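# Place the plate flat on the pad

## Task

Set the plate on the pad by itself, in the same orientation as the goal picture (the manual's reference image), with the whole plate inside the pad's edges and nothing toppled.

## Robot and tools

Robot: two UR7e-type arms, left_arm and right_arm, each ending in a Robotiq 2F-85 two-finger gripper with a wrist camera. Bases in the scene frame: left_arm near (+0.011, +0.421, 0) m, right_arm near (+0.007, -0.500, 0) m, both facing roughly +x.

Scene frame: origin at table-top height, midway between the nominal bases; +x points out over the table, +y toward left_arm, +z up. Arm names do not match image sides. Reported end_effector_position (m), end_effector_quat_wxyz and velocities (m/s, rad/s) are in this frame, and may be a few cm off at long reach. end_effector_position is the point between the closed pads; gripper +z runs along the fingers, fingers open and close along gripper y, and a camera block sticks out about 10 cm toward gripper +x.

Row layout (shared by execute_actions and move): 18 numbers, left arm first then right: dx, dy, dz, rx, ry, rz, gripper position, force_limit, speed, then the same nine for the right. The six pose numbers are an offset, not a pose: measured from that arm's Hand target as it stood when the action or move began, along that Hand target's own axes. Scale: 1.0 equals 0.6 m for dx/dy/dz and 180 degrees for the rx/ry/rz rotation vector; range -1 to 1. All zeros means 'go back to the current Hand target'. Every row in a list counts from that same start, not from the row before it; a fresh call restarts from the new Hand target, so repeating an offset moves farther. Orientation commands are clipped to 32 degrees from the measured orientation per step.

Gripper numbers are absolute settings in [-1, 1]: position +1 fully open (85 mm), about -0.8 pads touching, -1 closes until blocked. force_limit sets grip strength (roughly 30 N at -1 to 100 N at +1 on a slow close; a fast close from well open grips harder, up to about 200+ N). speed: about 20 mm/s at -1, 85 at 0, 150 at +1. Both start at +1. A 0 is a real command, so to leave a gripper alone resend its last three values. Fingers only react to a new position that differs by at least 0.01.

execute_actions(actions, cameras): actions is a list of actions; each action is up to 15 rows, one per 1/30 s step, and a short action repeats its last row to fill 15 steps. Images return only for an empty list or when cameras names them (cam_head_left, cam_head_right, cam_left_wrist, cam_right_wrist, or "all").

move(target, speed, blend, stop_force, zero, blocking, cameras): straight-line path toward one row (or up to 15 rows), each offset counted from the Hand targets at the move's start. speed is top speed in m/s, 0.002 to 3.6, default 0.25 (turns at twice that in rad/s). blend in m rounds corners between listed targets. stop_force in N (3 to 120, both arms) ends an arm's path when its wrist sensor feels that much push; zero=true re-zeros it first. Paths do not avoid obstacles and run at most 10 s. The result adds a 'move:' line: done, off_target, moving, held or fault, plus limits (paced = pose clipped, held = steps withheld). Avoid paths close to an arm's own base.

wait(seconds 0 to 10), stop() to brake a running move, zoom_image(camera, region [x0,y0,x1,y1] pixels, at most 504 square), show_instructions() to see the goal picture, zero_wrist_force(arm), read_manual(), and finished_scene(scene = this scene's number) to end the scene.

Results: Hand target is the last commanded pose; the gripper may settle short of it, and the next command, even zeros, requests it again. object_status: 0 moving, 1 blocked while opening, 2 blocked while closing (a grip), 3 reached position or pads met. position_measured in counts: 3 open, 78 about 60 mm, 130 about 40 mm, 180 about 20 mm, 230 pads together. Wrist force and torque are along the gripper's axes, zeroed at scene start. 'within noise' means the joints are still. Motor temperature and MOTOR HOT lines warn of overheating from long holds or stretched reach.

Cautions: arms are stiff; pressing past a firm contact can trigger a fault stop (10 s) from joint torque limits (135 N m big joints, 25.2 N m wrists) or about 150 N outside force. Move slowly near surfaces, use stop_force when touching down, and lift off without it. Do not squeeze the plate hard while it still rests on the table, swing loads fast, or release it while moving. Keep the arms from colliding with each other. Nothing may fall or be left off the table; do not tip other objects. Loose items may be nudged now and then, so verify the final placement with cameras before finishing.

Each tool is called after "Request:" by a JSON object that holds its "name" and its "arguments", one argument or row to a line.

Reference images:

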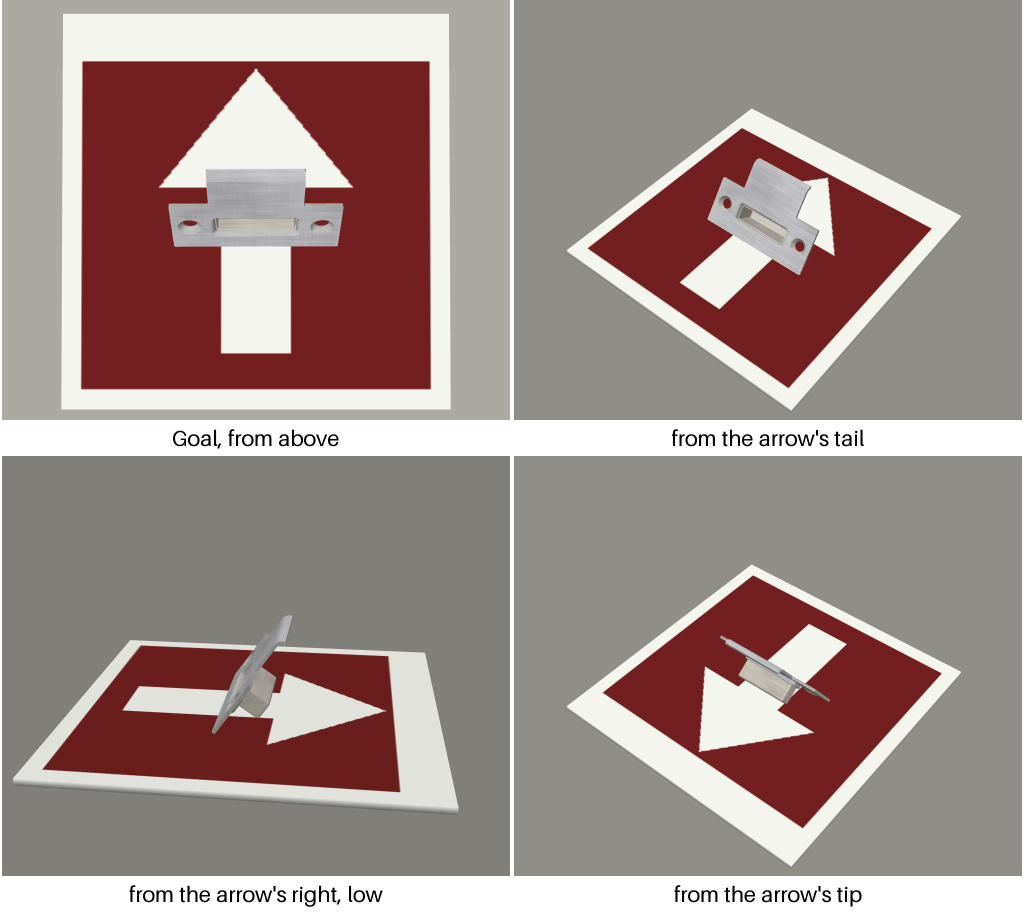

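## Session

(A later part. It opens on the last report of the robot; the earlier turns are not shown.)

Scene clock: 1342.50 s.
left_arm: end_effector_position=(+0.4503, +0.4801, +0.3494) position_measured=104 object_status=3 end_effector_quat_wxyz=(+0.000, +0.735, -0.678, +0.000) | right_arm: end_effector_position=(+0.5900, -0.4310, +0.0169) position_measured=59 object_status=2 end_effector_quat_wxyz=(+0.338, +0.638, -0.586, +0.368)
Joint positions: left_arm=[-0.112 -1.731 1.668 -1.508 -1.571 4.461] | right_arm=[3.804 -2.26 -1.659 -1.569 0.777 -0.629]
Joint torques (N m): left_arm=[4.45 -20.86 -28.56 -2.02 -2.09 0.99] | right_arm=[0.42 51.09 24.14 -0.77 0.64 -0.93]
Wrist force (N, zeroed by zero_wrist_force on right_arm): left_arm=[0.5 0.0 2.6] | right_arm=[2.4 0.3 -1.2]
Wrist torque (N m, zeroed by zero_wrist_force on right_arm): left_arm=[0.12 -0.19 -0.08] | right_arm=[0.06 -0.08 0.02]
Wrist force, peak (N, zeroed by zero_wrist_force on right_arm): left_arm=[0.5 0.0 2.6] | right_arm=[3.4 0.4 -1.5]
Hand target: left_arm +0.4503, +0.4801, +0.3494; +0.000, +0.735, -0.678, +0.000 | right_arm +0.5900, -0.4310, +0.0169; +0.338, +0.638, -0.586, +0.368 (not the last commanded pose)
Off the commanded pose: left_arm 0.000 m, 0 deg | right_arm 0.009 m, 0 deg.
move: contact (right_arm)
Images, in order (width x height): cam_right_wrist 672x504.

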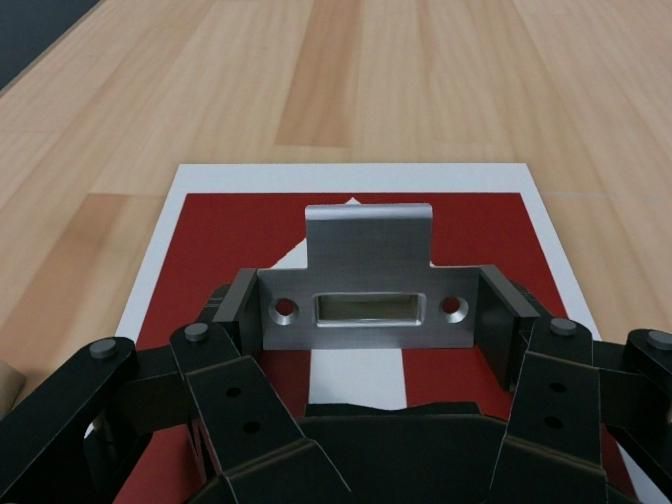

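Request:
{"name": "move", "arguments": {
  "target": [0,0,0,0,0,0,0.2,-1,-1,-0.0058,0,0.0033,0,0,0,-1,-1,-1],
  "speed": 0.002,
  "stop_force": 8,
  "zero": false,
  "cameras": ["cam_right_wrist"]
}}

Request:
{"name": "zoom_image", "arguments": {
  "camera": "cam_right_wrist",
  "region": [168, 168, 504, 420]
}}

Request:
{"name": "wait", "arguments": {
  "seconds": 0.1
}}

Request:
{"name": "wait", "arguments": {
  "seconds": 0.1
}}

Scene clock: 1359.50 s.
left_arm: end_effector_position=(+0.4503, +0.4801, +0.3494) position_measured=104 object_status=3 end_effector_quat_wxyz=(+0.000, +0.735, -0.678, +0.000) | right_arm: end_effector_position=(+0.5901, -0.4309, +0.0162) position_measured=59 object_status=2 end_effector_quat_wxyz=(+0.338, +0.638, -0.586, +0.368)
Joint positions: left_arm=[-0.112 -1.731 1.668 -1.508 -1.571 4.461] | right_arm=[3.804 -2.261 -1.659 -1.568 0.777 -0.629]
Joint torques (N m): left_arm=[3.9 -20.57 -27.77 -1.96 -2.04 1.1] | right_arm=[0.08 50.05 23.68 -0.33 0.82 -0.84]
Wrist force (N, zeroed by zero_wrist_force on right_arm): left_arm=[0.5 -0.1 2.4] | right_arm=[7.7 1.1 -3.2]
Wrist torque (N m, zeroed by zero_wrist_force on right_arm): left_arm=[0.09 -0.17 -0.08] | right_arm=[0.07 -0.24 0.03]
Wrist force, peak (N, zeroed by zero_wrist_force on right_arm): left_arm=[0.5 0.1 2.6] | right_arm=[8.4 0.9 -3.8]
Hand target: left_arm +0.4503, +0.4801, +0.3494; +0.000, +0.735, -0.678, +0.000 | right_arm +0.5901, -0.4309, +0.0162; +0.338, +0.638, -0.586, +0.368 (not the last commanded pose)
Off the commanded pose: left_arm 0.000 m, 0 deg | right_arm 0.003 m, 0 deg.
move: contact (right_arm)
Images, in order (width x height): cam_right_wrist 672x504.

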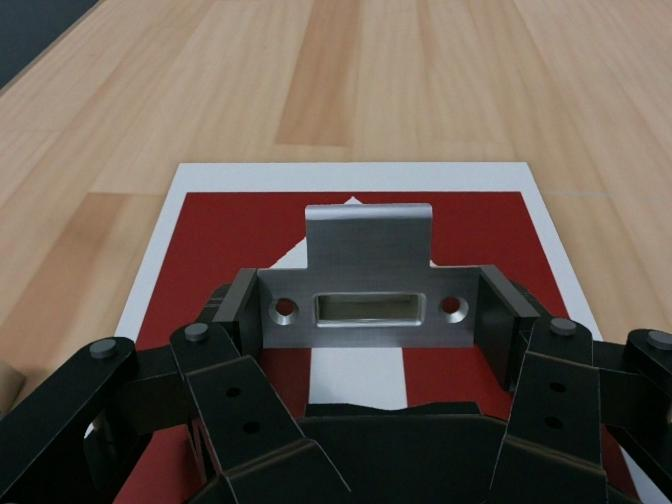

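Scaled by 1.500 from the camera's 672x504 image, which has a finer 960x720 frame.

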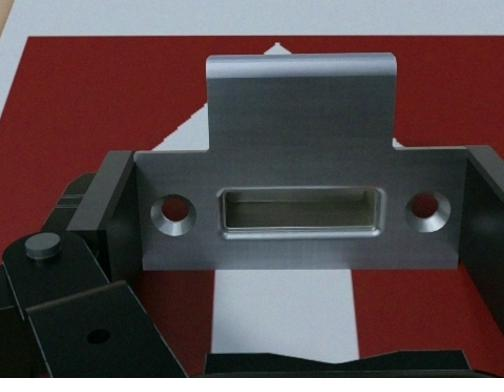

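Scene clock: 1359.60 s.
left_arm: end_effector_position=(+0.4503, +0.4801, +0.3494) position_measured=104 object_status=3 end_effector_quat_wxyz=(+0.000, +0.735, -0.678, +0.000) | right_arm: end_effector_position=(+0.5901, -0.4309, +0.0162) position_measured=59 object_status=2 end_effector_quat_wxyz=(+0.338, +0.638, -0.586, +0.368)
Joint positions: left_arm=[-0.112 -1.731 1.668 -1.508 -1.571 4.461] | right_arm=[3.804 -2.261 -1.659 -1.568 0.777 -0.629]
Joint torques (N m): left_arm=[3.62 -20.02 -27.72 -1.94 -2.03 0.92] | right_arm=[0.16 50.57 22.46 -0.47 0.8 -0.79]
Wrist force (N, zeroed by zero_wrist_force on right_arm): left_arm=[0.5 0.1 2.4] | right_arm=[7.3 0.9 -3.5]
Wrist torque (N m, zeroed by zero_wrist_force on right_arm): left_arm=[0.12 -0.18 -0.08] | right_arm=[0.04 -0.17 0.02]
Wrist force, peak (N, zeroed by zero_wrist_force on right_arm): left_arm=[0.4 0.0 2.5] | right_arm=[7.6 1.0 -3.5]
Hand target: left_arm +0.4503, +0.4801, +0.3494; +0.000, +0.735, -0.678, +0.000 | right_arm +0.5901, -0.4309, +0.0162; +0.338, +0.638, -0.586, +0.368 (not the last commanded pose)
Tool commands: left_gripper/position=+0.2 left_gripper/force_limit=-1.0 left_gripper/speed=-1.0 right_gripper/position=-1.0 right_gripper/force_limit=-1.0 right_gripper/speed=-1.0
Off the commanded pose: left_arm 0.000 m, 0 deg | right_arm 0.003 m, 0 deg.
wait: 0.10 s; no rest

Scene clock: 1359.70 s.
left_arm: end_effector_position=(+0.4503, +0.4801, +0.3494) position_measured=104 object_status=3 end_effector_quat_wxyz=(+0.000, +0.735, -0.678, +0.000) | right_arm: end_effector_position=(+0.5901, -0.4309, +0.0162) position_measured=59 object_status=2 end_effector_quat_wxyz=(+0.338, +0.638, -0.586, +0.368)
Joint positions: left_arm=[-0.112 -1.731 1.668 -1.508 -1.571 4.461] | right_arm=[3.804 -2.261 -1.659 -1.568 0.777 -0.629]
Joint torques (N m): left_arm=[3.71 -20.92 -28.13 -1.89 -1.94 0.97] | right_arm=[-0.46 49.15 22.16 -0.43 0.9 -0.74]
Wrist force (N, zeroed by zero_wrist_force on right_arm): left_arm=[0.4 0.1 2.5] | right_arm=[7.4 1.1 -3.5]
Wrist torque (N m, zeroed by zero_wrist_force on right_arm): left_arm=[0.13 -0.16 -0.09] | right_arm=[0.07 -0.18 0.02]
Wrist force, peak (N, zeroed by zero_wrist_force on right_arm): left_arm=[0.4 0.1 2.5] | right_arm=[7.7 1.1 -3.3]
Hand target: left_arm +0.4503, +0.4801, +0.3494; +0.000, +0.735, -0.678, +0.000 | right_arm +0.5901, -0.4309, +0.0162; +0.338, +0.638, -0.586, +0.368 (not the last commanded pose)
Tool commands: left_gripper/position=+0.2 left_gripper/force_limit=-1.0 left_gripper/speed=-1.0 right_gripper/position=-1.0 right_gripper/force_limit=-1.0 right_gripper/speed=-1.0
Off the commanded pose: left_arm 0.000 m, 0 deg | right_arm 0.003 m, 0 deg.
wait: 0.10 s; no rest

Request:
{"name": "move", "arguments": {
  "target": [0,0,0,0,0,0,0.2,-1,-1,-0.0072,0,0.0042,0,0,0,-1,-1,-1],
  "speed": 0.002,
  "stop_force": 12,
  "zero": false,
  "cameras": ["cam_right_wrist"]
}}

Request:
{"name": "zoom_image", "arguments": {
  "camera": "cam_right_wrist",
  "region": [168, 168, 504, 420]
}}

Request:
{"name": "wait", "arguments": {
  "seconds": 0.1
}}

Scene clock: 1393.13 s.
left_arm: end_effector_position=(+0.4503, +0.4801, +0.3494) position_measured=104 object_status=3 end_effector_quat_wxyz=(+0.000, +0.735, -0.678, +0.000) | right_arm: end_effector_position=(+0.5901, -0.4309, +0.0159) position_measured=59 object_status=2 end_effector_quat_wxyz=(+0.338, +0.638, -0.586, +0.368)
Joint positions: left_arm=[-0.112 -1.731 1.668 -1.508 -1.571 4.461] | right_arm=[3.804 -2.262 -1.659 -1.567 0.777 -0.629]
Joint torques (N m): left_arm=[3.69 -19.35 -28.65 -1.92 -2.13 1.08] | right_arm=[-0.14 48.16 21.08 0.05 0.95 -0.75]
Wrist force (N, zeroed by zero_wrist_force on right_arm): left_arm=[0.5 -0.1 2.5] | right_arm=[11.3 1.8 -4.8]
Wrist torque (N m, zeroed by zero_wrist_force on right_arm): left_arm=[0.10 -0.17 -0.08] | right_arm=[0.04 -0.30 0.01]
Wrist force, peak (N, zeroed by zero_wrist_force on right_arm): left_arm=[0.5 0.1 2.6] | right_arm=[12.6 1.8 -5.3]
Hand target: left_arm +0.4503, +0.4801, +0.3494; +0.000, +0.735, -0.678, +0.000 | right_arm +0.5901, -0.4309, +0.0159; +0.338, +0.638, -0.586, +0.368 (not the last commanded pose)
Off the commanded pose: left_arm 0.000 m, 0 deg | right_arm 0.005 m, 0 deg.
move: contact (right_arm)
Images, in order (width x height): cam_right_wrist 672x504.

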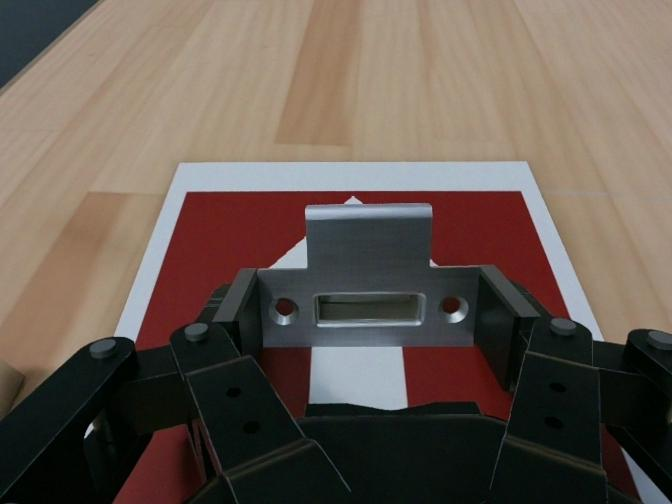

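Scaled by 1.500 from the camera's 672x504 image, which has a finer 960x720 frame.

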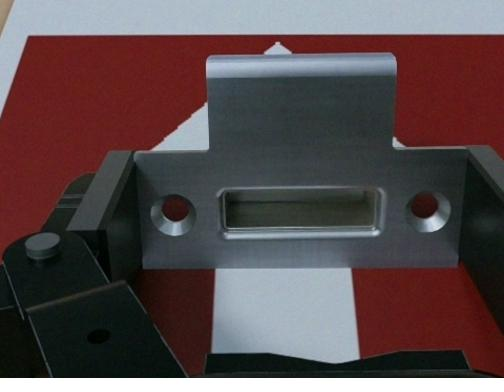

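Scene clock: 1393.23 s.
left_arm: end_effector_position=(+0.4503, +0.4801, +0.3494) position_measured=104 object_status=3 end_effector_quat_wxyz=(+0.000, +0.735, -0.678, +0.000) | right_arm: end_effector_position=(+0.5901, -0.4309, +0.0159) position_measured=59 object_status=2 end_effector_quat_wxyz=(+0.338, +0.638, -0.586, +0.368)
Joint positions: left_arm=[-0.112 -1.731 1.668 -1.508 -1.571 4.461] | right_arm=[3.804 -2.262 -1.659 -1.567 0.777 -0.629]
Joint torques (N m): left_arm=[4.79 -19.54 -27.78 -1.82 -2.1 0.96] | right_arm=[1.44 48.69 21.46 0.13 0.85 -0.81]
Wrist force (N, zeroed by zero_wrist_force on right_arm): left_arm=[0.5 0.1 2.4] | right_arm=[11.1 1.9 -4.9]
Wrist torque (N m, zeroed by zero_wrist_force on right_arm): left_arm=[0.12 -0.18 -0.08] | right_arm=[0.06 -0.27 0.01]
Wrist force, peak (N, zeroed by zero_wrist_force on right_arm): left_arm=[0.5 0.1 2.4] | right_arm=[11.4 1.9 -5.0]
Hand target: left_arm +0.4503, +0.4801, +0.3494; +0.000, +0.735, -0.678, +0.000 | right_arm +0.5901, -0.4309, +0.0159; +0.338, +0.638, -0.586, +0.368 (not the last commanded pose)
Tool commands: left_gripper/position=+0.2 left_gripper/force_limit=-1.0 left_gripper/speed=-1.0 right_gripper/position=-1.0 right_gripper/force_limit=-1.0 right_gripper/speed=-1.0
Off the commanded pose: left_arm 0.000 m, 0 deg | right_arm 0.005 m, 0 deg.
wait: 0.10 s; no rest

Request:
{"name": "move", "arguments": {
  "target": [0,0,0,0,0,0,0.2,-1,-1,0.00115,0,-0.00067,0,0,0,-1,-1,-1],
  "speed": 0.004
}}

Request:
{"name": "wait", "arguments": {
  "seconds": 0.1
}}

Request:
{"name": "wait", "arguments": {
  "seconds": 0.1
}}

Scene clock: 1450.53 s.
left_arm: end_effector_position=(+0.4503, +0.4801, +0.3494) position_measured=104 object_status=3 end_effector_quat_wxyz=(+0.000, +0.735, -0.678, +0.000) | right_arm: end_effector_position=(+0.5901, -0.4309, +0.0167) position_measured=59 object_status=2 end_effector_quat_wxyz=(+0.338, +0.638, -0.586, +0.368)
Joint positions: left_arm=[-0.112 -1.731 1.668 -1.508 -1.571 4.461] | right_arm=[3.804 -2.26 -1.659 -1.569 0.777 -0.629]
Joint torques (N m): left_arm=[4.79 -18.67 -28.17 -1.94 -2.09 1.14] | right_arm=[1.27 50.39 24.49 -0.32 0.79 -0.94]
Wrist force (N, zeroed by zero_wrist_force on right_arm): left_arm=[0.5 0.0 2.4] | right_arm=[3.2 0.9 -1.4]
Wrist torque (N m, zeroed by zero_wrist_force on right_arm): left_arm=[0.12 -0.18 -0.08] | right_arm=[0.03 -0.07 0.02]
Wrist force, peak (N, zeroed by zero_wrist_force on right_arm): left_arm=[0.4 0.0 2.6] | right_arm=[11.7 2.1 -4.8]
Hand target: left_arm +0.4503, +0.4801, +0.3494; +0.000, +0.735, -0.678, +0.000 | right_arm +0.5901, -0.4309, +0.0167; +0.338, +0.638, -0.586, +0.368
Off the commanded pose: left_arm 0.000 m, 0 deg | right_arm 0.000 m, 0 deg.
move: done

Scene clock: 1450.63 s.
left_arm: end_effector_position=(+0.4503, +0.4801, +0.3494) position_measured=104 object_status=3 end_effector_quat_wxyz=(+0.000, +0.735, -0.678, +0.000) | right_arm: end_effector_position=(+0.5901, -0.4309, +0.0167) position_measured=59 object_status=2 end_effector_quat_wxyz=(+0.338, +0.638, -0.586, +0.368)
Joint positions: left_arm=[-0.112 -1.731 1.668 -1.508 -1.571 4.461] | right_arm=[3.804 -2.26 -1.659 -1.569 0.777 -0.629]
Joint torques (N m): left_arm=[4.53 -18.74 -27.27 -1.97 -2.01 1.04] | right_arm=[0.95 49.89 23.84 -0.21 0.81 -0.64]
Wrist force (N, zeroed by zero_wrist_force on right_arm): left_arm=[0.3 0.1 2.4] | right_arm=[3.6 0.9 -1.2]
Wrist torque (N m, zeroed by zero_wrist_force on right_arm): left_arm=[0.13 -0.14 -0.08] | right_arm=[0.04 -0.13 0.02]
Wrist force, peak (N, zeroed by zero_wrist_force on right_arm): left_arm=[0.5 0.0 2.6] | right_arm=[3.6 0.9 -1.2]
Hand target: left_arm +0.4503, +0.4801, +0.3494; +0.000, +0.735, -0.678, +0.000 | right_arm +0.5901, -0.4309, +0.0167; +0.338, +0.638, -0.586, +0.368
Tool commands: left_gripper/position=+0.2 left_gripper/force_limit=-1.0 left_gripper/speed=-1.0 right_gripper/position=-1.0 right_gripper/force_limit=-1.0 right_gripper/speed=-1.0
Off the commanded pose: left_arm 0.000 m, 0 deg | right_arm 0.000 m, 0 deg.
wait: 0.10 s; no rest

Scene clock: 1450.73 s.
left_arm: end_effector_position=(+0.4503, +0.4801, +0.3494) position_measured=104 object_status=3 end_effector_quat_wxyz=(+0.000, +0.735, -0.678, +0.000) | right_arm: end_effector_position=(+0.5901, -0.4309, +0.0167) position_measured=59 object_status=2 end_effector_quat_wxyz=(+0.338, +0.638, -0.586, +0.368)
Joint positions: left_arm=[-0.112 -1.731 1.668 -1.508 -1.571 4.461] | right_arm=[3.804 -2.26 -1.659 -1.569 0.777 -0.629]
Joint torques (N m): left_arm=[3.58 -19.94 -28.43 -1.94 -1.94 0.97] | right_arm=[1.01 49.87 23.69 0.21 1.05 -0.66]
Wrist force (N, zeroed by zero_wrist_force on right_arm): left_arm=[0.3 0.2 2.4] | right_arm=[3.4 1.3 -1.1]
Wrist torque (N m, zeroed by zero_wrist_force on right_arm): left_arm=[0.15 -0.14 -0.08] | right_arm=[0.10 -0.11 0.01]
Wrist force, peak (N, zeroed by zero_wrist_force on right_arm): left_arm=[0.4 0.1 2.5] | right_arm=[3.4 1.3 -1.1]
Hand target: left_arm +0.4503, +0.4801, +0.3494; +0.000, +0.735, -0.678, +0.000 | right_arm +0.5901, -0.4309, +0.0167; +0.338, +0.638, -0.586, +0.368
Tool commands: left_gripper/position=+0.2 left_gripper/force_limit=-1.0 left_gripper/speed=-1.0 right_gripper/position=-1.0 right_gripper/force_limit=-1.0 right_gripper/speed=-1.0
Off the commanded pose: left_arm 0.000 m, 0 deg | right_arm 0.000 m, 0 deg.
wait: 0.10 s; no rest

Request:
{"name": "move", "arguments": {
  "target": [0,0,0,0,0,0,0.2,-1,-1,0.000213,0,0.000807,0,-0.00833,0,-1,-1,-1],
  "speed": 0.02
}}

Request:
{"name": "wait", "arguments": {
  "seconds": 0.1
}}

Request:
{"name": "move", "arguments": {
  "target": [0,0,0,0,0,0,0.2,-1,-1,0.000213,0,0.000807,0,-0.00833,0,-1,-1,-1],
  "speed": 0.02
}}

Request:
{"name": "wait", "arguments": {
  "seconds": 0.1
}}

Scene clock: 1462.60 s.
left_arm: end_effector_position=(+0.4503, +0.4801, +0.3494) position_measured=104 object_status=3 end_effector_quat_wxyz=(+0.000, +0.735, -0.678, +0.000) | right_arm: end_effector_position=(+0.5902, -0.4314, +0.0166) position_measured=59 object_status=2 end_effector_quat_wxyz=(+0.330, +0.643, -0.590, +0.360) end_effector_velocity=(+0.000, +0.000, +0.001) end_effector_angular_velocity=(-0.002, +0.000, -0.002)
Joint positions: left_arm=[-0.112 -1.731 1.668 -1.508 -1.571 4.461] | right_arm=[3.799 -2.249 -1.671 -1.535 0.789 -0.656]
Joint velocities: left_arm=[within noise] | right_arm=[0 0 0.001 -0.005 0 0.004]
Joint torques (N m): left_arm=[3.94 -18.94 -28.16 -1.94 -2.15 0.81] | right_arm=[-3.9 35.89 21.19 -0.75 -1.26 0.78]
Wrist force (N, zeroed by zero_wrist_force on right_arm): left_arm=[0.5 0.1 2.6] | right_arm=[3.2 0.2 -2.7]
Wrist torque (N m, zeroed by zero_wrist_force on right_arm): left_arm=[0.12 -0.17 -0.08] | right_arm=[0.06 -0.08 0.04]
Wrist force, peak (N, zeroed by zero_wrist_force on right_arm): left_arm=[0.4 0.1 2.6] | right_arm=[4.2 0.5 -1.2]
Hand target: left_arm +0.4503, +0.4801, +0.3494; +0.000, +0.735, -0.678, +0.000 | right_arm +0.5902, -0.4314, +0.0166; +0.331, +0.643, -0.590, +0.360
Off the commanded pose: left_arm 0.000 m, 0 deg | right_arm 0.000 m, 0 deg.
move: done

Scene clock: 1462.70 s.
left_arm: end_effector_position=(+0.4503, +0.4801, +0.3494) position_measured=104 object_status=3 end_effector_quat_wxyz=(+0.000, +0.735, -0.678, +0.000) | right_arm: end_effector_position=(+0.5901, -0.4314, +0.0166) position_measured=59 object_status=2 end_effector_quat_wxyz=(+0.331, +0.643, -0.590, +0.360)
Joint positions: left_arm=[-0.112 -1.731 1.668 -1.508 -1.571 4.461] | right_arm=[3.799 -2.249 -1.671 -1.535 0.789 -0.656]
Joint torques (N m): left_arm=[4.76 -18.85 -28.77 -1.87 -2.05 0.84] | right_arm=[-2.3 32.64 22.52 -0.69 -2.29 1.18]
Wrist force (N, zeroed by zero_wrist_force on right_arm): left_arm=[0.4 0.0 2.2] | right_arm=[3.2 0.1 -2.5]
Wrist torque (N m, zeroed by zero_wrist_force on right_arm): left_arm=[0.11 -0.17 -0.08] | right_arm=[0.10 -0.09 0.05]
Wrist force, peak (N, zeroed by zero_wrist_force on right_arm): left_arm=[0.4 0.0 2.5] | right_arm=[3.3 -0.1 -2.6]
Hand target: left_arm +0.4503, +0.4801, +0.3494; +0.000, +0.735, -0.678, +0.000 | right_arm +0.5902, -0.4314, +0.0166; +0.331, +0.643, -0.590, +0.360
Tool commands: left_gripper/position=+0.2 left_gripper/force_limit=-1.0 left_gripper/speed=-1.0 right_gripper/position=-1.0 right_gripper/force_limit=-1.0 right_gripper/speed=-1.0
Off the commanded pose: left_arm 0.000 m, 0 deg | right_arm 0.000 m, 0 deg.
wait: 0.10 s; no rest

Scene clock: 1463.60 s.
left_arm: end_effector_position=(+0.4503, +0.4801, +0.3494) position_measured=104 object_status=3 end_effector_quat_wxyz=(+0.000, +0.735, -0.678, +0.000) | right_arm: end_effector_position=(+0.5902, -0.4319, +0.0165) position_measured=59 object_status=2 end_effector_quat_wxyz=(+0.323, +0.648, -0.594, +0.351) end_effector_velocity=(-0.001, +0.000, +0.000) end_effector_angular_velocity=(-0.002, +0.000, -0.002)
Joint positions: left_arm=[-0.112 -1.731 1.668 -1.508 -1.571 4.461] | right_arm=[3.793 -2.237 -1.682 -1.503 0.802 -0.682]
Joint velocities: left_arm=[within noise] | right_arm=[0 0 0 -0.005 0 0.004]
Joint torques (N m): left_arm=[3.44 -18.74 -27.7 -1.81 -2.16 0.86] | right_arm=[-3.28 34.44 20.36 -0.65 -1.21 0.66]
Wrist force (N, zeroed by zero_wrist_force on right_arm): left_arm=[0.4 0.0 2.4] | right_arm=[4.3 0.3 -4.4]
Wrist torque (N m, zeroed by zero_wrist_force on right_arm): left_arm=[0.12 -0.17 -0.08] | right_arm=[0.04 -0.08 0.03]
Wrist force, peak (N, zeroed by zero_wrist_force on right_arm): left_arm=[0.5 0.1 2.5] | right_arm=[4.3 0.4 -4.4]
Hand target: left_arm +0.4503, +0.4801, +0.3494; +0.000, +0.735, -0.678, +0.000 | right_arm +0.5902, -0.4319, +0.0165; +0.323, +0.648, -0.594, +0.351
Off the commanded pose: left_arm 0.000 m, 0 deg | right_arm 0.000 m, 0 deg.
move: done

Scene clock: 1463.70 s.
left_arm: end_effector_position=(+0.4503, +0.4801, +0.3494) position_measured=104 object_status=3 end_effector_quat_wxyz=(+0.000, +0.735, -0.678, +0.000) | right_arm: end_effector_position=(+0.5902, -0.4319, +0.0165) position_measured=59 object_status=2 end_effector_quat_wxyz=(+0.323, +0.648, -0.594, +0.351)
Joint positions: left_arm=[-0.112 -1.731 1.668 -1.508 -1.571 4.461] | right_arm=[3.793 -2.237 -1.682 -1.503 0.801 -0.682]
Joint torques (N m): left_arm=[3.96 -18.6 -28.21 -1.82 -2.02 0.99] | right_arm=[-2.02 33.1 22.4 -0.68 -2.19 1.16]
Wrist force (N, zeroed by zero_wrist_force on right_arm): left_arm=[0.2 0.0 2.4] | right_arm=[4.1 -0.2 -3.9]
Wrist torque (N m, zeroed by zero_wrist_force on right_arm): left_arm=[0.12 -0.14 -0.08] | right_arm=[0.05 -0.05 0.04]
Wrist force, peak (N, zeroed by zero_wrist_force on right_arm): left_arm=[0.6 -0.1 2.5] | right_arm=[4.2 0.0 -4.1]
Hand target: left_arm +0.4503, +0.4801, +0.3494; +0.000, +0.735, -0.678, +0.000 | right_arm +0.5902, -0.4319, +0.0165; +0.323, +0.648, -0.594, +0.351
Tool commands: left_gripper/position=+0.2 left_gripper/force_limit=-1.0 left_gripper/speed=-1.0 right_gripper/position=-1.0 right_gripper/force_limit=-1.0 right_gripper/speed=-1.0
Off the commanded pose: left_arm 0.000 m, 0 deg | right_arm 0.000 m, 0 deg.
wait: 0.10 s; no rest

Request:
{"name": "move", "arguments": {
  "target": [0,0,0,0,0,0,0.2,-1,-1,0.000142,0,0.000538,0,-0.00556,0,-1,-1,-1],
  "speed": 0.02,
  "cameras": ["cam_right_wrist"]
}}

Request:
{"name": "zoom_image", "arguments": {
  "camera": "cam_right_wrist",
  "region": [168, 168, 504, 420]
}}

Request:
{"name": "wait", "arguments": {
  "seconds": 0.1
}}

Request:
{"name": "wait", "arguments": {
  "seconds": 0.1
}}

Scene clock: 1480.93 s.
left_arm: end_effector_position=(+0.4503, +0.4801, +0.3494) position_measured=104 object_status=3 end_effector_quat_wxyz=(+0.000, +0.735, -0.678, +0.000) | right_arm: end_effector_position=(+0.5902, -0.4322, +0.0164) position_measured=59 object_status=2 end_effector_quat_wxyz=(+0.317, +0.651, -0.597, +0.345)
Joint positions: left_arm=[-0.112 -1.731 1.668 -1.508 -1.571 4.461] | right_arm=[3.789 -2.23 -1.689 -1.481 0.81 -0.699]
Joint torques (N m): left_arm=[3.62 -18.69 -28.07 -1.94 -2.02 0.86] | right_arm=[-4.27 36.46 18.62 -0.63 -0.76 0.71]
Wrist force (N, zeroed by zero_wrist_force on right_arm): left_arm=[0.5 -0.1 2.4] | right_arm=[5.3 0.2 -5.5]
Wrist torque (N m, zeroed by zero_wrist_force on right_arm): left_arm=[0.10 -0.18 -0.08] | right_arm=[0.01 -0.09 0.03]
Wrist force, peak (N, zeroed by zero_wrist_force on right_arm): left_arm=[0.5 0.1 2.6] | right_arm=[5.6 0.7 -5.4]
Hand target: left_arm +0.4503, +0.4801, +0.3494; +0.000, +0.735, -0.678, +0.000 | right_arm +0.5903, -0.4322, +0.0164; +0.318, +0.651, -0.597, +0.346
Off the commanded pose: left_arm 0.000 m, 0 deg | right_arm 0.000 m, 0 deg.
move: done
Images, in order (width x height): cam_right_wrist 672x504.

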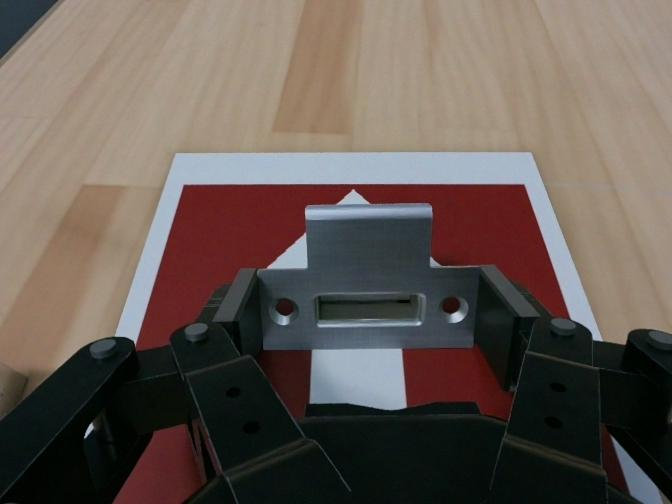

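Scaled by 1.500 from the camera's 672x504 image, which has a finer 960x720 frame.

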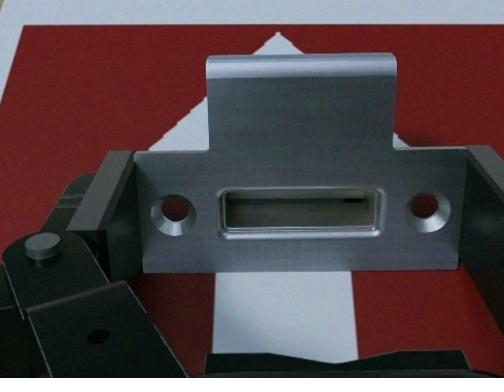

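Scene clock: 1481.03 s.
left_arm: end_effector_position=(+0.4503, +0.4801, +0.3494) position_measured=104 object_status=3 end_effector_quat_wxyz=(+0.000, +0.735, -0.678, +0.000) | right_arm: end_effector_position=(+0.5902, -0.4322, +0.0164) position_measured=59 object_status=2 end_effector_quat_wxyz=(+0.318, +0.651, -0.597, +0.345)
Joint positions: left_arm=[-0.112 -1.731 1.668 -1.508 -1.571 4.461] | right_arm=[3.789 -2.23 -1.689 -1.482 0.81 -0.699]
Joint torques (N m): left_arm=[3.75 -18.13 -28 -1.89 -1.97 0.93] | right_arm=[-3.53 32.74 20.6 -0.75 -1.85 0.97]
Wrist force (N, zeroed by zero_wrist_force on right_arm): left_arm=[0.6 0.2 2.5] | right_arm=[5.6 -0.1 -5.4]
Wrist torque (N m, zeroed by zero_wrist_force on right_arm): left_arm=[0.15 -0.19 -0.08] | right_arm=[0.04 -0.15 0.04]
Wrist force, peak (N, zeroed by zero_wrist_force on right_arm): left_arm=[0.6 0.2 2.5] | right_arm=[5.3 0.1 -5.7]
Hand target: left_arm +0.4503, +0.4801, +0.3494; +0.000, +0.735, -0.678, +0.000 | right_arm +0.5903, -0.4322, +0.0164; +0.318, +0.651, -0.597, +0.346
Tool commands: left_gripper/position=+0.2 left_gripper/force_limit=-1.0 left_gripper/speed=-1.0 right_gripper/position=-1.0 right_gripper/force_limit=-1.0 right_gripper/speed=-1.0
Off the commanded pose: left_arm 0.000 m, 0 deg | right_arm 0.000 m, 0 deg.
wait: 0.10 s; no rest

Scene clock: 1481.13 s.
left_arm: end_effector_position=(+0.4503, +0.4801, +0.3494) position_measured=104 object_status=3 end_effector_quat_wxyz=(+0.000, +0.735, -0.678, +0.000) | right_arm: end_effector_position=(+0.5902, -0.4322, +0.0164) position_measured=59 object_status=2 end_effector_quat_wxyz=(+0.318, +0.651, -0.597, +0.345)
Joint positions: left_arm=[-0.112 -1.731 1.668 -1.508 -1.571 4.461] | right_arm=[3.789 -2.23 -1.689 -1.482 0.81 -0.699]
Joint torques (N m): left_arm=[3.88 -18.98 -28.14 -1.93 -2.09 0.85] | right_arm=[-1.67 31.39 22.3 -0.74 -2.43 1.19]
Wrist force (N, zeroed by zero_wrist_force on right_arm): left_arm=[0.4 0.0 2.3] | right_arm=[5.2 -0.2 -5.7]
Wrist torque (N m, zeroed by zero_wrist_force on right_arm): left_arm=[0.12 -0.16 -0.08] | right_arm=[0.03 -0.10 0.04]
Wrist force, peak (N, zeroed by zero_wrist_force on right_arm): left_arm=[0.5 0.2 2.5] | right_arm=[5.2 -0.2 -5.7]
Hand target: left_arm +0.4503, +0.4801, +0.3494; +0.000, +0.735, -0.678, +0.000 | right_arm +0.5903, -0.4322, +0.0164; +0.318, +0.651, -0.597, +0.346
Tool commands: left_gripper/position=+0.2 left_gripper/force_limit=-1.0 left_gripper/speed=-1.0 right_gripper/position=-1.0 right_gripper/force_limit=-1.0 right_gripper/speed=-1.0
Off the commanded pose: left_arm 0.000 m, 0 deg | right_arm 0.000 m, 0 deg.
wait: 0.10 s; no rest

Request:
{"name": "zoom_image", "arguments": {
  "camera": "cam_right_wrist",
  "region": [250, 325, 370, 385]
}}

Request:
{"name": "zoom_image", "arguments": {
  "camera": "cam_right_wrist",
  "region": [370, 325, 490, 385]
}}

Scaled by 4.200 from the camera's 672x504 image, which has a finer 960x720 frame.
This view is cut from an older image: the scene may have changed since it was taken.

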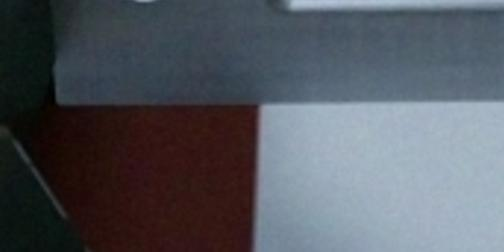

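Scaled by 4.200 from the camera's 672x504 image, which has a finer 960x720 frame.
This view is cut from an older image: the scene may have changed since it was taken.

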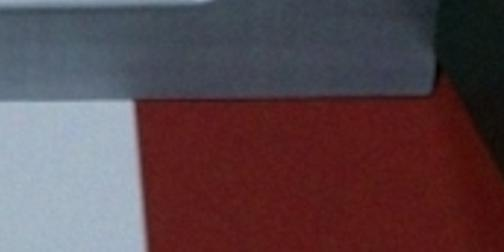

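Request:
{"name": "move", "arguments": {
  "target": [0,0,0,0,0,0,0.2,-1,-1,0.00276,0,-0.00186,0,0,0,-1,-1,-1],
  "speed": 0.01,
  "cameras": ["cam_right_wrist"]
}}

Request:
{"name": "zoom_image", "arguments": {
  "camera": "cam_right_wrist",
  "region": [250, 325, 370, 385]
}}

Request:
{"name": "zoom_image", "arguments": {
  "camera": "cam_right_wrist",
  "region": [370, 325, 490, 385]
}}

Scene clock: 1535.67 s.
left_arm: end_effector_position=(+0.4503, +0.4801, +0.3494) position_measured=104 object_status=3 end_effector_quat_wxyz=(+0.000, +0.735, -0.678, +0.000) | right_arm: end_effector_position=(+0.5903, -0.4322, +0.0184) position_measured=59 object_status=2 end_effector_quat_wxyz=(+0.318, +0.651, -0.597, +0.346)
Joint positions: left_arm=[-0.112 -1.731 1.668 -1.508 -1.571 4.461] | right_arm=[3.789 -2.227 -1.688 -1.486 0.81 -0.699]
Joint torques (N m): left_arm=[4.09 -18.14 -28.16 -1.75 -2.01 0.89] | right_arm=[8.38 47.4 24.19 0.04 -2.29 1.23]
Wrist force (N, zeroed by zero_wrist_force on right_arm): left_arm=[0.6 -0.1 2.4] | right_arm=[-0.5 0.2 -0.2]
Wrist torque (N m, zeroed by zero_wrist_force on right_arm): left_arm=[0.10 -0.19 -0.08] | right_arm=[0.03 0.10 0.01]
Wrist force, peak (N, zeroed by zero_wrist_force on right_arm): left_arm=[0.4 0.1 2.6] | right_arm=[5.4 0.3 -5.8]
Hand target: left_arm +0.4503, +0.4801, +0.3494; +0.000, +0.735, -0.678, +0.000 | right_arm +0.5903, -0.4322, +0.0184; +0.318, +0.651, -0.597, +0.346
Off the commanded pose: left_arm 0.000 m, 0 deg | right_arm 0.000 m, 0 deg.
move: done
Images, in order (width x height): cam_right_wrist 672x504.

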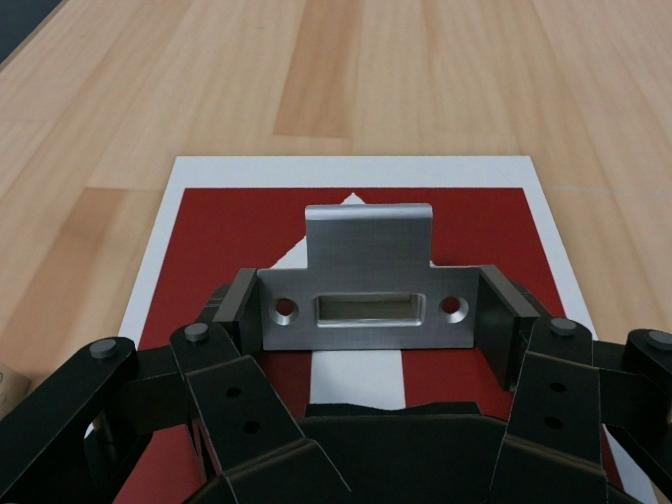

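Scaled by 4.200 from the camera's 672x504 image, which has a finer 960x720 frame.

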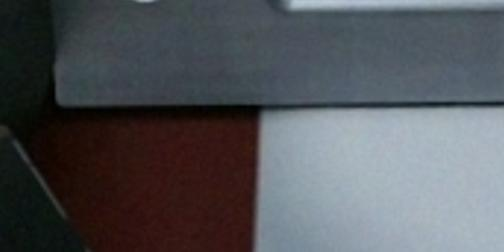

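Scaled by 4.200 from the camera's 672x504 image, which has a finer 960x720 frame.

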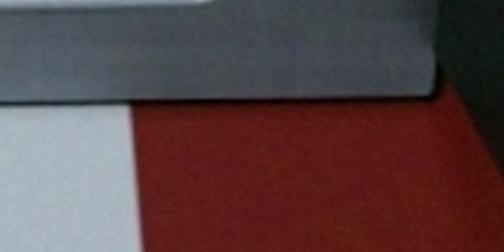

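Request:
{"name": "move", "arguments": {
  "target": [0,0,0,0,0,0,0.2,-1,-1,0,0,0,0,-0.0111,0,-1,-1,-1],
  "speed": 0.05
}}

Request:
{"name": "zero_wrist_force", "arguments": {
  "arm": "right_arm"
}}

Request:
{"name": "wait", "arguments": {
  "seconds": 0.1
}}

Request:
{"name": "move", "arguments": {
  "target": [0,0,0,0,0,0,0.2,-1,-1,-0.00539,0,0.00392,0,0,0,-1,-1,-1],
  "speed": 0.003,
  "stop_force": 5,
  "cameras": ["cam_right_wrist"]
}}

Request:
{"name": "wait", "arguments": {
  "seconds": 0.1
}}

Request:
{"name": "wait", "arguments": {
  "seconds": 0.1
}}

Request:
{"name": "zoom_image", "arguments": {
  "camera": "cam_right_wrist",
  "region": [250, 325, 370, 385]
}}

Request:
{"name": "zoom_image", "arguments": {
  "camera": "cam_right_wrist",
  "region": [370, 325, 490, 385]
}}

Scene clock: 1572.00 s.
left_arm: end_effector_position=(+0.4503, +0.4801, +0.3494) position_measured=104 object_status=3 end_effector_quat_wxyz=(+0.000, +0.735, -0.678, +0.000) | right_arm: end_effector_position=(+0.5902, -0.4322, +0.0184) position_measured=59 object_status=2 end_effector_quat_wxyz=(+0.307, +0.657, -0.603, +0.334) end_effector_velocity=(+0.000, -0.001, +0.000) end_effector_angular_velocity=(-0.006, +0.000, -0.001)
Joint positions: left_arm=[-0.112 -1.731 1.668 -1.508 -1.571 4.461] | right_arm=[3.782 -2.212 -1.701 -1.446 0.829 -0.731]
Joint velocities: left_arm=[within noise] | right_arm=[0 -0.001 0.001 -0.007 -0.003 0.005]
Joint torques (N m): left_arm=[3.52 -16.78 -27.45 -1.98 -2.11 0.87] | right_arm=[1.6 32.92 25.56 -0.66 -3.12 0.97]
Wrist force (N, zeroed by zero_wrist_force on right_arm): left_arm=[0.5 0.1 2.1] | right_arm=[-0.4 0.0 -0.2]
Wrist torque (N m, zeroed by zero_wrist_force on right_arm): left_arm=[0.13 -0.18 -0.08] | right_arm=[0.00 0.10 -0.01]
Wrist force, peak (N, zeroed by zero_wrist_force on right_arm): left_arm=[0.5 0.0 2.6] | right_arm=[-0.9 0.4 -0.1]
Hand target: left_arm +0.4503, +0.4801, +0.3494; +0.000, +0.735, -0.678, +0.000 | right_arm +0.5903, -0.4322, +0.0184; +0.307, +0.657, -0.603, +0.334
Off the commanded pose: left_arm 0.000 m, 0 deg | right_arm 0.000 m, 0 deg.
move: done

Wrist force sensor zeroed.

Scene clock: 1572.10 s.
left_arm: end_effector_position=(+0.4503, +0.4801, +0.3494) position_measured=104 object_status=3 end_effector_quat_wxyz=(+0.000, +0.735, -0.678, +0.000) | right_arm: end_effector_position=(+0.5902, -0.4323, +0.0184) position_measured=59 object_status=2 end_effector_quat_wxyz=(+0.307, +0.656, -0.603, +0.334)
Joint positions: left_arm=[-0.112 -1.731 1.668 -1.508 -1.571 4.461] | right_arm=[3.782 -2.212 -1.701 -1.446 0.829 -0.731]
Joint torques (N m): left_arm=[3.17 -16.9 -27.8 -1.81 -2 0.73] | right_arm=[5.43 33.22 24.49 -0.52 -3.33 1.38]
Wrist force (N, zeroed by zero_wrist_force on right_arm): left_arm=[0.6 0.0 2.3] | right_arm=[0.0 0.1 -0.1]
Wrist torque (N m, zeroed by zero_wrist_force on right_arm): left_arm=[0.11 -0.20 -0.08] | right_arm=[0.01 0.01 -0.01]
Wrist force, peak (N, zeroed by zero_wrist_force on right_arm): left_arm=[0.6 0.0 2.3] | right_arm=[-0.1 0.2 0.0]
Hand target: left_arm +0.4503, +0.4801, +0.3494; +0.000, +0.735, -0.678, +0.000 | right_arm +0.5903, -0.4322, +0.0184; +0.307, +0.657, -0.603, +0.334
Tool commands: left_gripper/position=+0.2 left_gripper/force_limit=-1.0 left_gripper/speed=-1.0 right_gripper/position=-1.0 right_gripper/force_limit=-1.0 right_gripper/speed=-1.0
Off the commanded pose: left_arm 0.000 m, 0 deg | right_arm 0.000 m, 0 deg.
wait: 0.10 s; no rest

Scene clock: 1573.70 s.
left_arm: end_effector_position=(+0.4503, +0.4801, +0.3494) position_measured=104 object_status=3 end_effector_quat_wxyz=(+0.000, +0.735, -0.678, +0.000) | right_arm: end_effector_position=(+0.5903, -0.4322, +0.0167) position_measured=59 object_status=2 end_effector_quat_wxyz=(+0.307, +0.657, -0.603, +0.334)
Joint positions: left_arm=[-0.112 -1.731 1.668 -1.508 -1.571 4.461] | right_arm=[3.782 -2.215 -1.702 -1.443 0.829 -0.731]
Joint torques (N m): left_arm=[4.01 -17.13 -27.77 -1.92 -1.88 0.92] | right_arm=[8.25 48.69 22.88 -0.38 -2.02 1.19]
Wrist force (N, zeroed by zero_wrist_force on right_arm): left_arm=[0.3 -0.1 2.4] | right_arm=[4.2 0.0 -2.9]
Wrist torque (N m, zeroed by zero_wrist_force on right_arm): left_arm=[0.10 -0.15 -0.08] | right_arm=[0.02 -0.10 0.01]
Wrist force, peak (N, zeroed by zero_wrist_force on right_arm): left_arm=[0.4 0.1 2.6] | right_arm=[5.1 0.1 -3.5]
Hand target: left_arm +0.4503, +0.4801, +0.3494; +0.000, +0.735, -0.678, +0.000 | right_arm +0.5903, -0.4322, +0.0167; +0.307, +0.657, -0.603, +0.334 (not the last commanded pose)
Off the commanded pose: left_arm 0.000 m, 0 deg | right_arm 0.002 m, 0 deg.
move: contact (right_arm)
Images, in order (width x height): cam_right_wrist 672x504.

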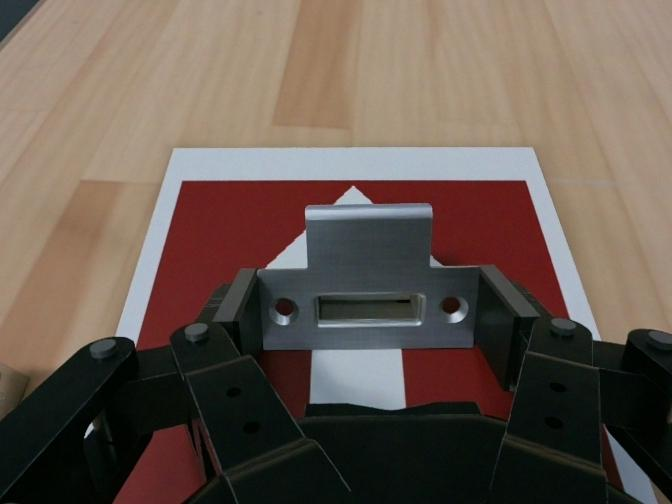

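Scene clock: 1573.80 s.
left_arm: end_effector_position=(+0.4503, +0.4801, +0.3494) position_measured=104 object_status=3 end_effector_quat_wxyz=(+0.000, +0.735, -0.678, +0.000) | right_arm: end_effector_position=(+0.5903, -0.4322, +0.0167) position_measured=59 object_status=2 end_effector_quat_wxyz=(+0.307, +0.657, -0.603, +0.334)
Joint positions: left_arm=[-0.112 -1.731 1.668 -1.508 -1.571 4.461] | right_arm=[3.782 -2.215 -1.702 -1.443 0.829 -0.731]
Joint torques (N m): left_arm=[4.15 -16.79 -27.51 -1.88 -2.08 0.94] | right_arm=[7.84 49.22 23.02 -0.39 -1.87 1.08]
Wrist force (N, zeroed by zero_wrist_force on right_arm): left_arm=[0.5 0.0 2.3] | right_arm=[4.4 0.2 -3.1]
Wrist torque (N m, zeroed by zero_wrist_force on right_arm): left_arm=[0.12 -0.17 -0.08] | right_arm=[0.04 -0.14 0.01]
Wrist force, peak (N, zeroed by zero_wrist_force on right_arm): left_arm=[0.5 0.0 2.3] | right_arm=[4.4 0.2 -3.1]
Hand target: left_arm +0.4503, +0.4801, +0.3494; +0.000, +0.735, -0.678, +0.000 | right_arm +0.5903, -0.4322, +0.0167; +0.307, +0.657, -0.603, +0.334 (not the last commanded pose)
Tool commands: left_gripper/position=+0.2 left_gripper/force_limit=-1.0 left_gripper/speed=-1.0 right_gripper/position=-1.0 right_gripper/force_limit=-1.0 right_gripper/speed=-1.0
Off the commanded pose: left_arm 0.000 m, 0 deg | right_arm 0.002 m, 0 deg.
wait: 0.10 s; no rest

Scene clock: 1573.90 s.
left_arm: end_effector_position=(+0.4503, +0.4801, +0.3494) position_measured=104 object_status=3 end_effector_quat_wxyz=(+0.000, +0.735, -0.678, +0.000) | right_arm: end_effector_position=(+0.5903, -0.4322, +0.0167) position_measured=59 object_status=2 end_effector_quat_wxyz=(+0.307, +0.657, -0.603, +0.334)
Joint positions: left_arm=[-0.112 -1.731 1.668 -1.508 -1.571 4.461] | right_arm=[3.782 -2.215 -1.702 -1.443 0.829 -0.731]
Joint torques (N m): left_arm=[3.64 -16.9 -27.34 -1.97 -2.13 0.85] | right_arm=[7.92 49.43 22.85 -0.51 -1.83 1.33]
Wrist force (N, zeroed by zero_wrist_force on right_arm): left_arm=[0.4 -0.1 2.3] | right_arm=[4.3 0.2 -3.0]
Wrist torque (N m, zeroed by zero_wrist_force on right_arm): left_arm=[0.10 -0.16 -0.09] | right_arm=[0.03 -0.11 0.01]
Wrist force, peak (N, zeroed by zero_wrist_force on right_arm): left_arm=[0.5 0.0 2.4] | right_arm=[4.3 -0.1 -3.1]
Hand target: left_arm +0.4503, +0.4801, +0.3494; +0.000, +0.735, -0.678, +0.000 | right_arm +0.5903, -0.4322, +0.0167; +0.307, +0.657, -0.603, +0.334 (not the last commanded pose)
Tool commands: left_gripper/position=+0.2 left_gripper/force_limit=-1.0 left_gripper/speed=-1.0 right_gripper/position=-1.0 right_gripper/force_limit=-1.0 right_gripper/speed=-1.0
Off the commanded pose: left_arm 0.000 m, 0 deg | right_arm 0.002 m, 0 deg.
wait: 0.10 s; no rest

Scaled by 4.200 from the camera's 672x504 image, which has a finer 960x720 frame.
This view is cut from an older image: the scene may have changed since it was taken.

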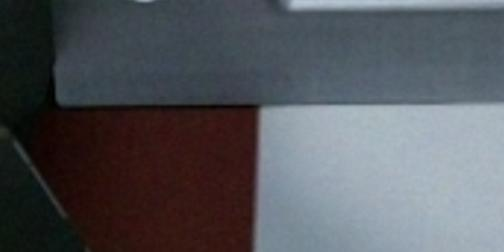

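Scaled by 4.200 from the camera's 672x504 image, which has a finer 960x720 frame.
This view is cut from an older image: the scene may have changed since it was taken.

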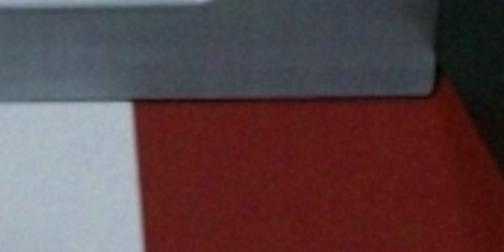

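Request:
{"name": "move", "arguments": {
  "target": [
    [0,0,0,0,0,0,0.2,-1,-1,0.00270,0,-0.00196,0,0,0,-1,-1,-1],
    [0,0,0,0,0,0,0.2,-1,-1,0.00270,0,-0.00196,0,-0.01389,0,-1,-1,-1]
  ],
  "speed": [0.01,0.05]
}}

Request:
{"name": "zero_wrist_force", "arguments": {
  "arm": "right_arm"
}}

Request:
{"name": "wait", "arguments": {
  "seconds": 0.1
}}

Request:
{"name": "move", "arguments": {
  "target": [0,0,0,0,0,0,0.2,-1,-1,-0.00522,0,0.00415,0,0,0,-1,-1,-1],
  "speed": 0.003,
  "stop_force": 5,
  "cameras": ["cam_right_wrist"]
}}

Request:
{"name": "wait", "arguments": {
  "seconds": 0.1
}}

Request:
{"name": "wait", "arguments": {
  "seconds": 0.1
}}

Request:
{"name": "zoom_image", "arguments": {
  "camera": "cam_right_wrist",
  "region": [250, 325, 370, 385]
}}

Request:
{"name": "zoom_image", "arguments": {
  "camera": "cam_right_wrist",
  "region": [370, 325, 490, 385]
}}

Scene clock: 1586.70 s.
left_arm: end_effector_position=(+0.4503, +0.4801, +0.3494) position_measured=104 object_status=3 end_effector_quat_wxyz=(+0.000, +0.735, -0.678, +0.000) | right_arm: end_effector_position=(+0.5902, -0.4323, +0.0187) position_measured=59 object_status=2 end_effector_quat_wxyz=(+0.294, +0.664, -0.609, +0.320)
Joint positions: left_arm=[-0.112 -1.731 1.668 -1.508 -1.571 4.461] | right_arm=[3.773 -2.194 -1.716 -1.399 0.853 -0.77]
Joint torques (N m): left_arm=[3.43 -16.09 -27.5 -1.93 -2.05 0.86] | right_arm=[6.63 32.98 24.87 -0.37 -3.06 1.1]
Wrist force (N, zeroed by zero_wrist_force on right_arm): left_arm=[0.4 0.1 2.3] | right_arm=[0.0 -0.3 -0.1]
Wrist torque (N m, zeroed by zero_wrist_force on right_arm): left_arm=[0.12 -0.16 -0.08] | right_arm=[-0.03 0.02 -0.04]
Wrist force, peak (N, zeroed by zero_wrist_force on right_arm): left_arm=[0.5 -0.1 2.7] | right_arm=[4.5 0.1 -3.1]
Hand target: left_arm +0.4503, +0.4801, +0.3494; +0.000, +0.735, -0.678, +0.000 | right_arm +0.5903, -0.4322, +0.0187; +0.294, +0.664, -0.609, +0.320
Off the commanded pose: left_arm 0.000 m, 0 deg | right_arm 0.000 m, 0 deg.
move: done

Wrist force sensor zeroed.

Scene clock: 1586.80 s.
left_arm: end_effector_position=(+0.4503, +0.4801, +0.3494) position_measured=104 object_status=3 end_effector_quat_wxyz=(+0.000, +0.735, -0.678, +0.000) | right_arm: end_effector_position=(+0.5903, -0.4323, +0.0188) position_measured=59 object_status=2 end_effector_quat_wxyz=(+0.294, +0.664, -0.609, +0.320)
Joint positions: left_arm=[-0.112 -1.731 1.668 -1.508 -1.571 4.461] | right_arm=[3.773 -2.194 -1.716 -1.399 0.853 -0.769]
Joint torques (N m): left_arm=[3.44 -16.66 -28.04 -1.83 -2.09 0.69] | right_arm=[8.29 32.58 24.95 0.15 -3.32 0.93]
Wrist force (N, zeroed by zero_wrist_force on right_arm): left_arm=[0.3 0.1 2.3] | right_arm=[-0.1 0.3 0.3]
Wrist torque (N m, zeroed by zero_wrist_force on right_arm): left_arm=[0.14 -0.15 -0.08] | right_arm=[0.05 0.02 0.00]
Wrist force, peak (N, zeroed by zero_wrist_force on right_arm): left_arm=[0.3 0.1 2.4] | right_arm=[-0.1 0.5 -0.3]
Hand target: left_arm +0.4503, +0.4801, +0.3494; +0.000, +0.735, -0.678, +0.000 | right_arm +0.5903, -0.4322, +0.0187; +0.294, +0.664, -0.609, +0.320
Tool commands: left_gripper/position=+0.2 left_gripper/force_limit=-1.0 left_gripper/speed=-1.0 right_gripper/position=-1.0 right_gripper/force_limit=-1.0 right_gripper/speed=-1.0
Off the commanded pose: left_arm 0.000 m, 0 deg | right_arm 0.000 m, 0 deg.
wait: 0.10 s; no rest

Scene clock: 1588.47 s.
left_arm: end_effector_position=(+0.4503, +0.4801, +0.3494) position_measured=104 object_status=3 end_effector_quat_wxyz=(+0.000, +0.735, -0.678, +0.000) | right_arm: end_effector_position=(+0.5903, -0.4322, +0.0169) position_measured=59 object_status=2 end_effector_quat_wxyz=(+0.294, +0.664, -0.609, +0.320)
Joint positions: left_arm=[-0.112 -1.731 1.668 -1.508 -1.571 4.461] | right_arm=[3.773 -2.197 -1.717 -1.395 0.853 -0.769]
Joint torques (N m): left_arm=[3.04 -16.66 -27.23 -1.79 -1.93 0.83] | right_arm=[9.9 49.15 23.49 -0.34 -2.03 0.33]
Wrist force (N, zeroed by zero_wrist_force on right_arm): left_arm=[0.4 0.1 2.5] | right_arm=[4.1 0.4 -3.4]
Wrist torque (N m, zeroed by zero_wrist_force on right_arm): left_arm=[0.13 -0.17 -0.08] | right_arm=[0.08 -0.08 0.01]
Wrist force, peak (N, zeroed by zero_wrist_force on right_arm): left_arm=[0.3 0.1 2.6] | right_arm=[4.9 0.3 -3.5]
Hand target: left_arm +0.4503, +0.4801, +0.3494; +0.000, +0.735, -0.678, +0.000 | right_arm +0.5903, -0.4322, +0.0169; +0.294, +0.664, -0.609, +0.320 (not the last commanded pose)
Off the commanded pose: left_arm 0.000 m, 0 deg | right_arm 0.002 m, 0 deg.
move: contact (right_arm)
Images, in order (width x height): cam_right_wrist 672x504.

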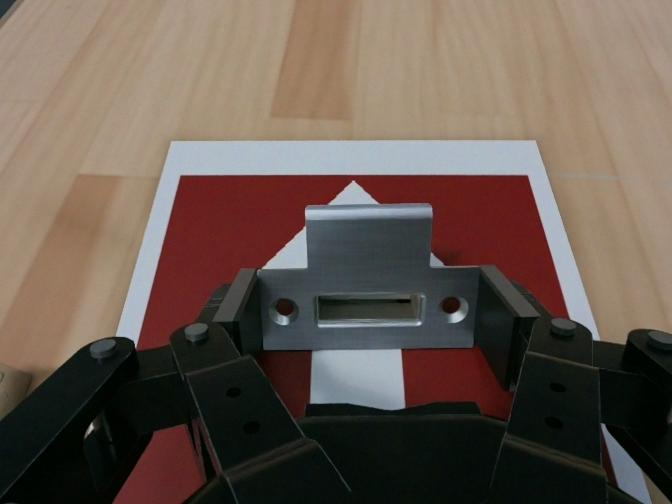

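Scene clock: 1588.57 s.
left_arm: end_effector_position=(+0.4503, +0.4801, +0.3494) position_measured=104 object_status=3 end_effector_quat_wxyz=(+0.000, +0.735, -0.678, +0.000) | right_arm: end_effector_position=(+0.5903, -0.4322, +0.0169) position_measured=59 object_status=2 end_effector_quat_wxyz=(+0.294, +0.664, -0.609, +0.320)
Joint positions: left_arm=[-0.112 -1.731 1.668 -1.508 -1.571 4.461] | right_arm=[3.773 -2.197 -1.717 -1.395 0.853 -0.769]
Joint torques (N m): left_arm=[3.56 -16.67 -27.93 -1.97 -1.98 0.77] | right_arm=[9.58 49.53 23.86 -0.43 -2.01 0.21]
Wrist force (N, zeroed by zero_wrist_force on right_arm): left_arm=[0.3 0.1 2.1] | right_arm=[4.0 0.3 -3.1]
Wrist torque (N m, zeroed by zero_wrist_force on right_arm): left_arm=[0.13 -0.15 -0.08] | right_arm=[0.06 -0.07 0.01]
Wrist force, peak (N, zeroed by zero_wrist_force on right_arm): left_arm=[0.4 0.3 2.4] | right_arm=[4.1 0.2 -3.4]
Hand target: left_arm +0.4503, +0.4801, +0.3494; +0.000, +0.735, -0.678, +0.000 | right_arm +0.5903, -0.4322, +0.0169; +0.294, +0.664, -0.609, +0.320 (not the last commanded pose)
Tool commands: left_gripper/position=+0.2 left_gripper/force_limit=-1.0 left_gripper/speed=-1.0 right_gripper/position=-1.0 right_gripper/force_limit=-1.0 right_gripper/speed=-1.0
Off the commanded pose: left_arm 0.000 m, 0 deg | right_arm 0.002 m, 0 deg.
wait: 0.10 s; no rest

Scene clock: 1588.67 s.
left_arm: end_effector_position=(+0.4503, +0.4801, +0.3494) position_measured=104 object_status=3 end_effector_quat_wxyz=(+0.000, +0.735, -0.678, +0.000) | right_arm: end_effector_position=(+0.5903, -0.4322, +0.0169) position_measured=59 object_status=2 end_effector_quat_wxyz=(+0.294, +0.664, -0.609, +0.320)
Joint positions: left_arm=[-0.112 -1.731 1.668 -1.508 -1.571 4.461] | right_arm=[3.773 -2.197 -1.717 -1.395 0.853 -0.769]
Joint torques (N m): left_arm=[4.12 -15.97 -27.12 -1.83 -2.12 0.84] | right_arm=[8.92 48.03 22.79 -0.31 -2.06 0.27]
Wrist force (N, zeroed by zero_wrist_force on right_arm): left_arm=[0.3 -0.1 2.3] | right_arm=[4.1 0.3 -3.4]
Wrist torque (N m, zeroed by zero_wrist_force on right_arm): left_arm=[0.11 -0.15 -0.08] | right_arm=[0.07 -0.08 0.01]
Wrist force, peak (N, zeroed by zero_wrist_force on right_arm): left_arm=[0.5 0.0 2.3] | right_arm=[4.1 0.3 -3.4]
Hand target: left_arm +0.4503, +0.4801, +0.3494; +0.000, +0.735, -0.678, +0.000 | right_arm +0.5903, -0.4322, +0.0169; +0.294, +0.664, -0.609, +0.320 (not the last commanded pose)
Tool commands: left_gripper/position=+0.2 left_gripper/force_limit=-1.0 left_gripper/speed=-1.0 right_gripper/position=-1.0 right_gripper/force_limit=-1.0 right_gripper/speed=-1.0
Off the commanded pose: left_arm 0.000 m, 0 deg | right_arm 0.002 m, 0 deg.
wait: 0.10 s; no rest

Scaled by 4.200 from the camera's 672x504 image, which has a finer 960x720 frame.
This view is cut from an older image: the scene may have changed since it was taken.

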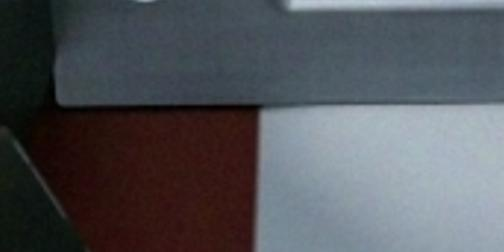

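Scaled by 4.200 from the camera's 672x504 image, which has a finer 960x720 frame.
This view is cut from an older image: the scene may have changed since it was taken.

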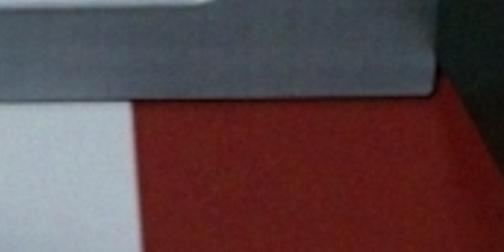

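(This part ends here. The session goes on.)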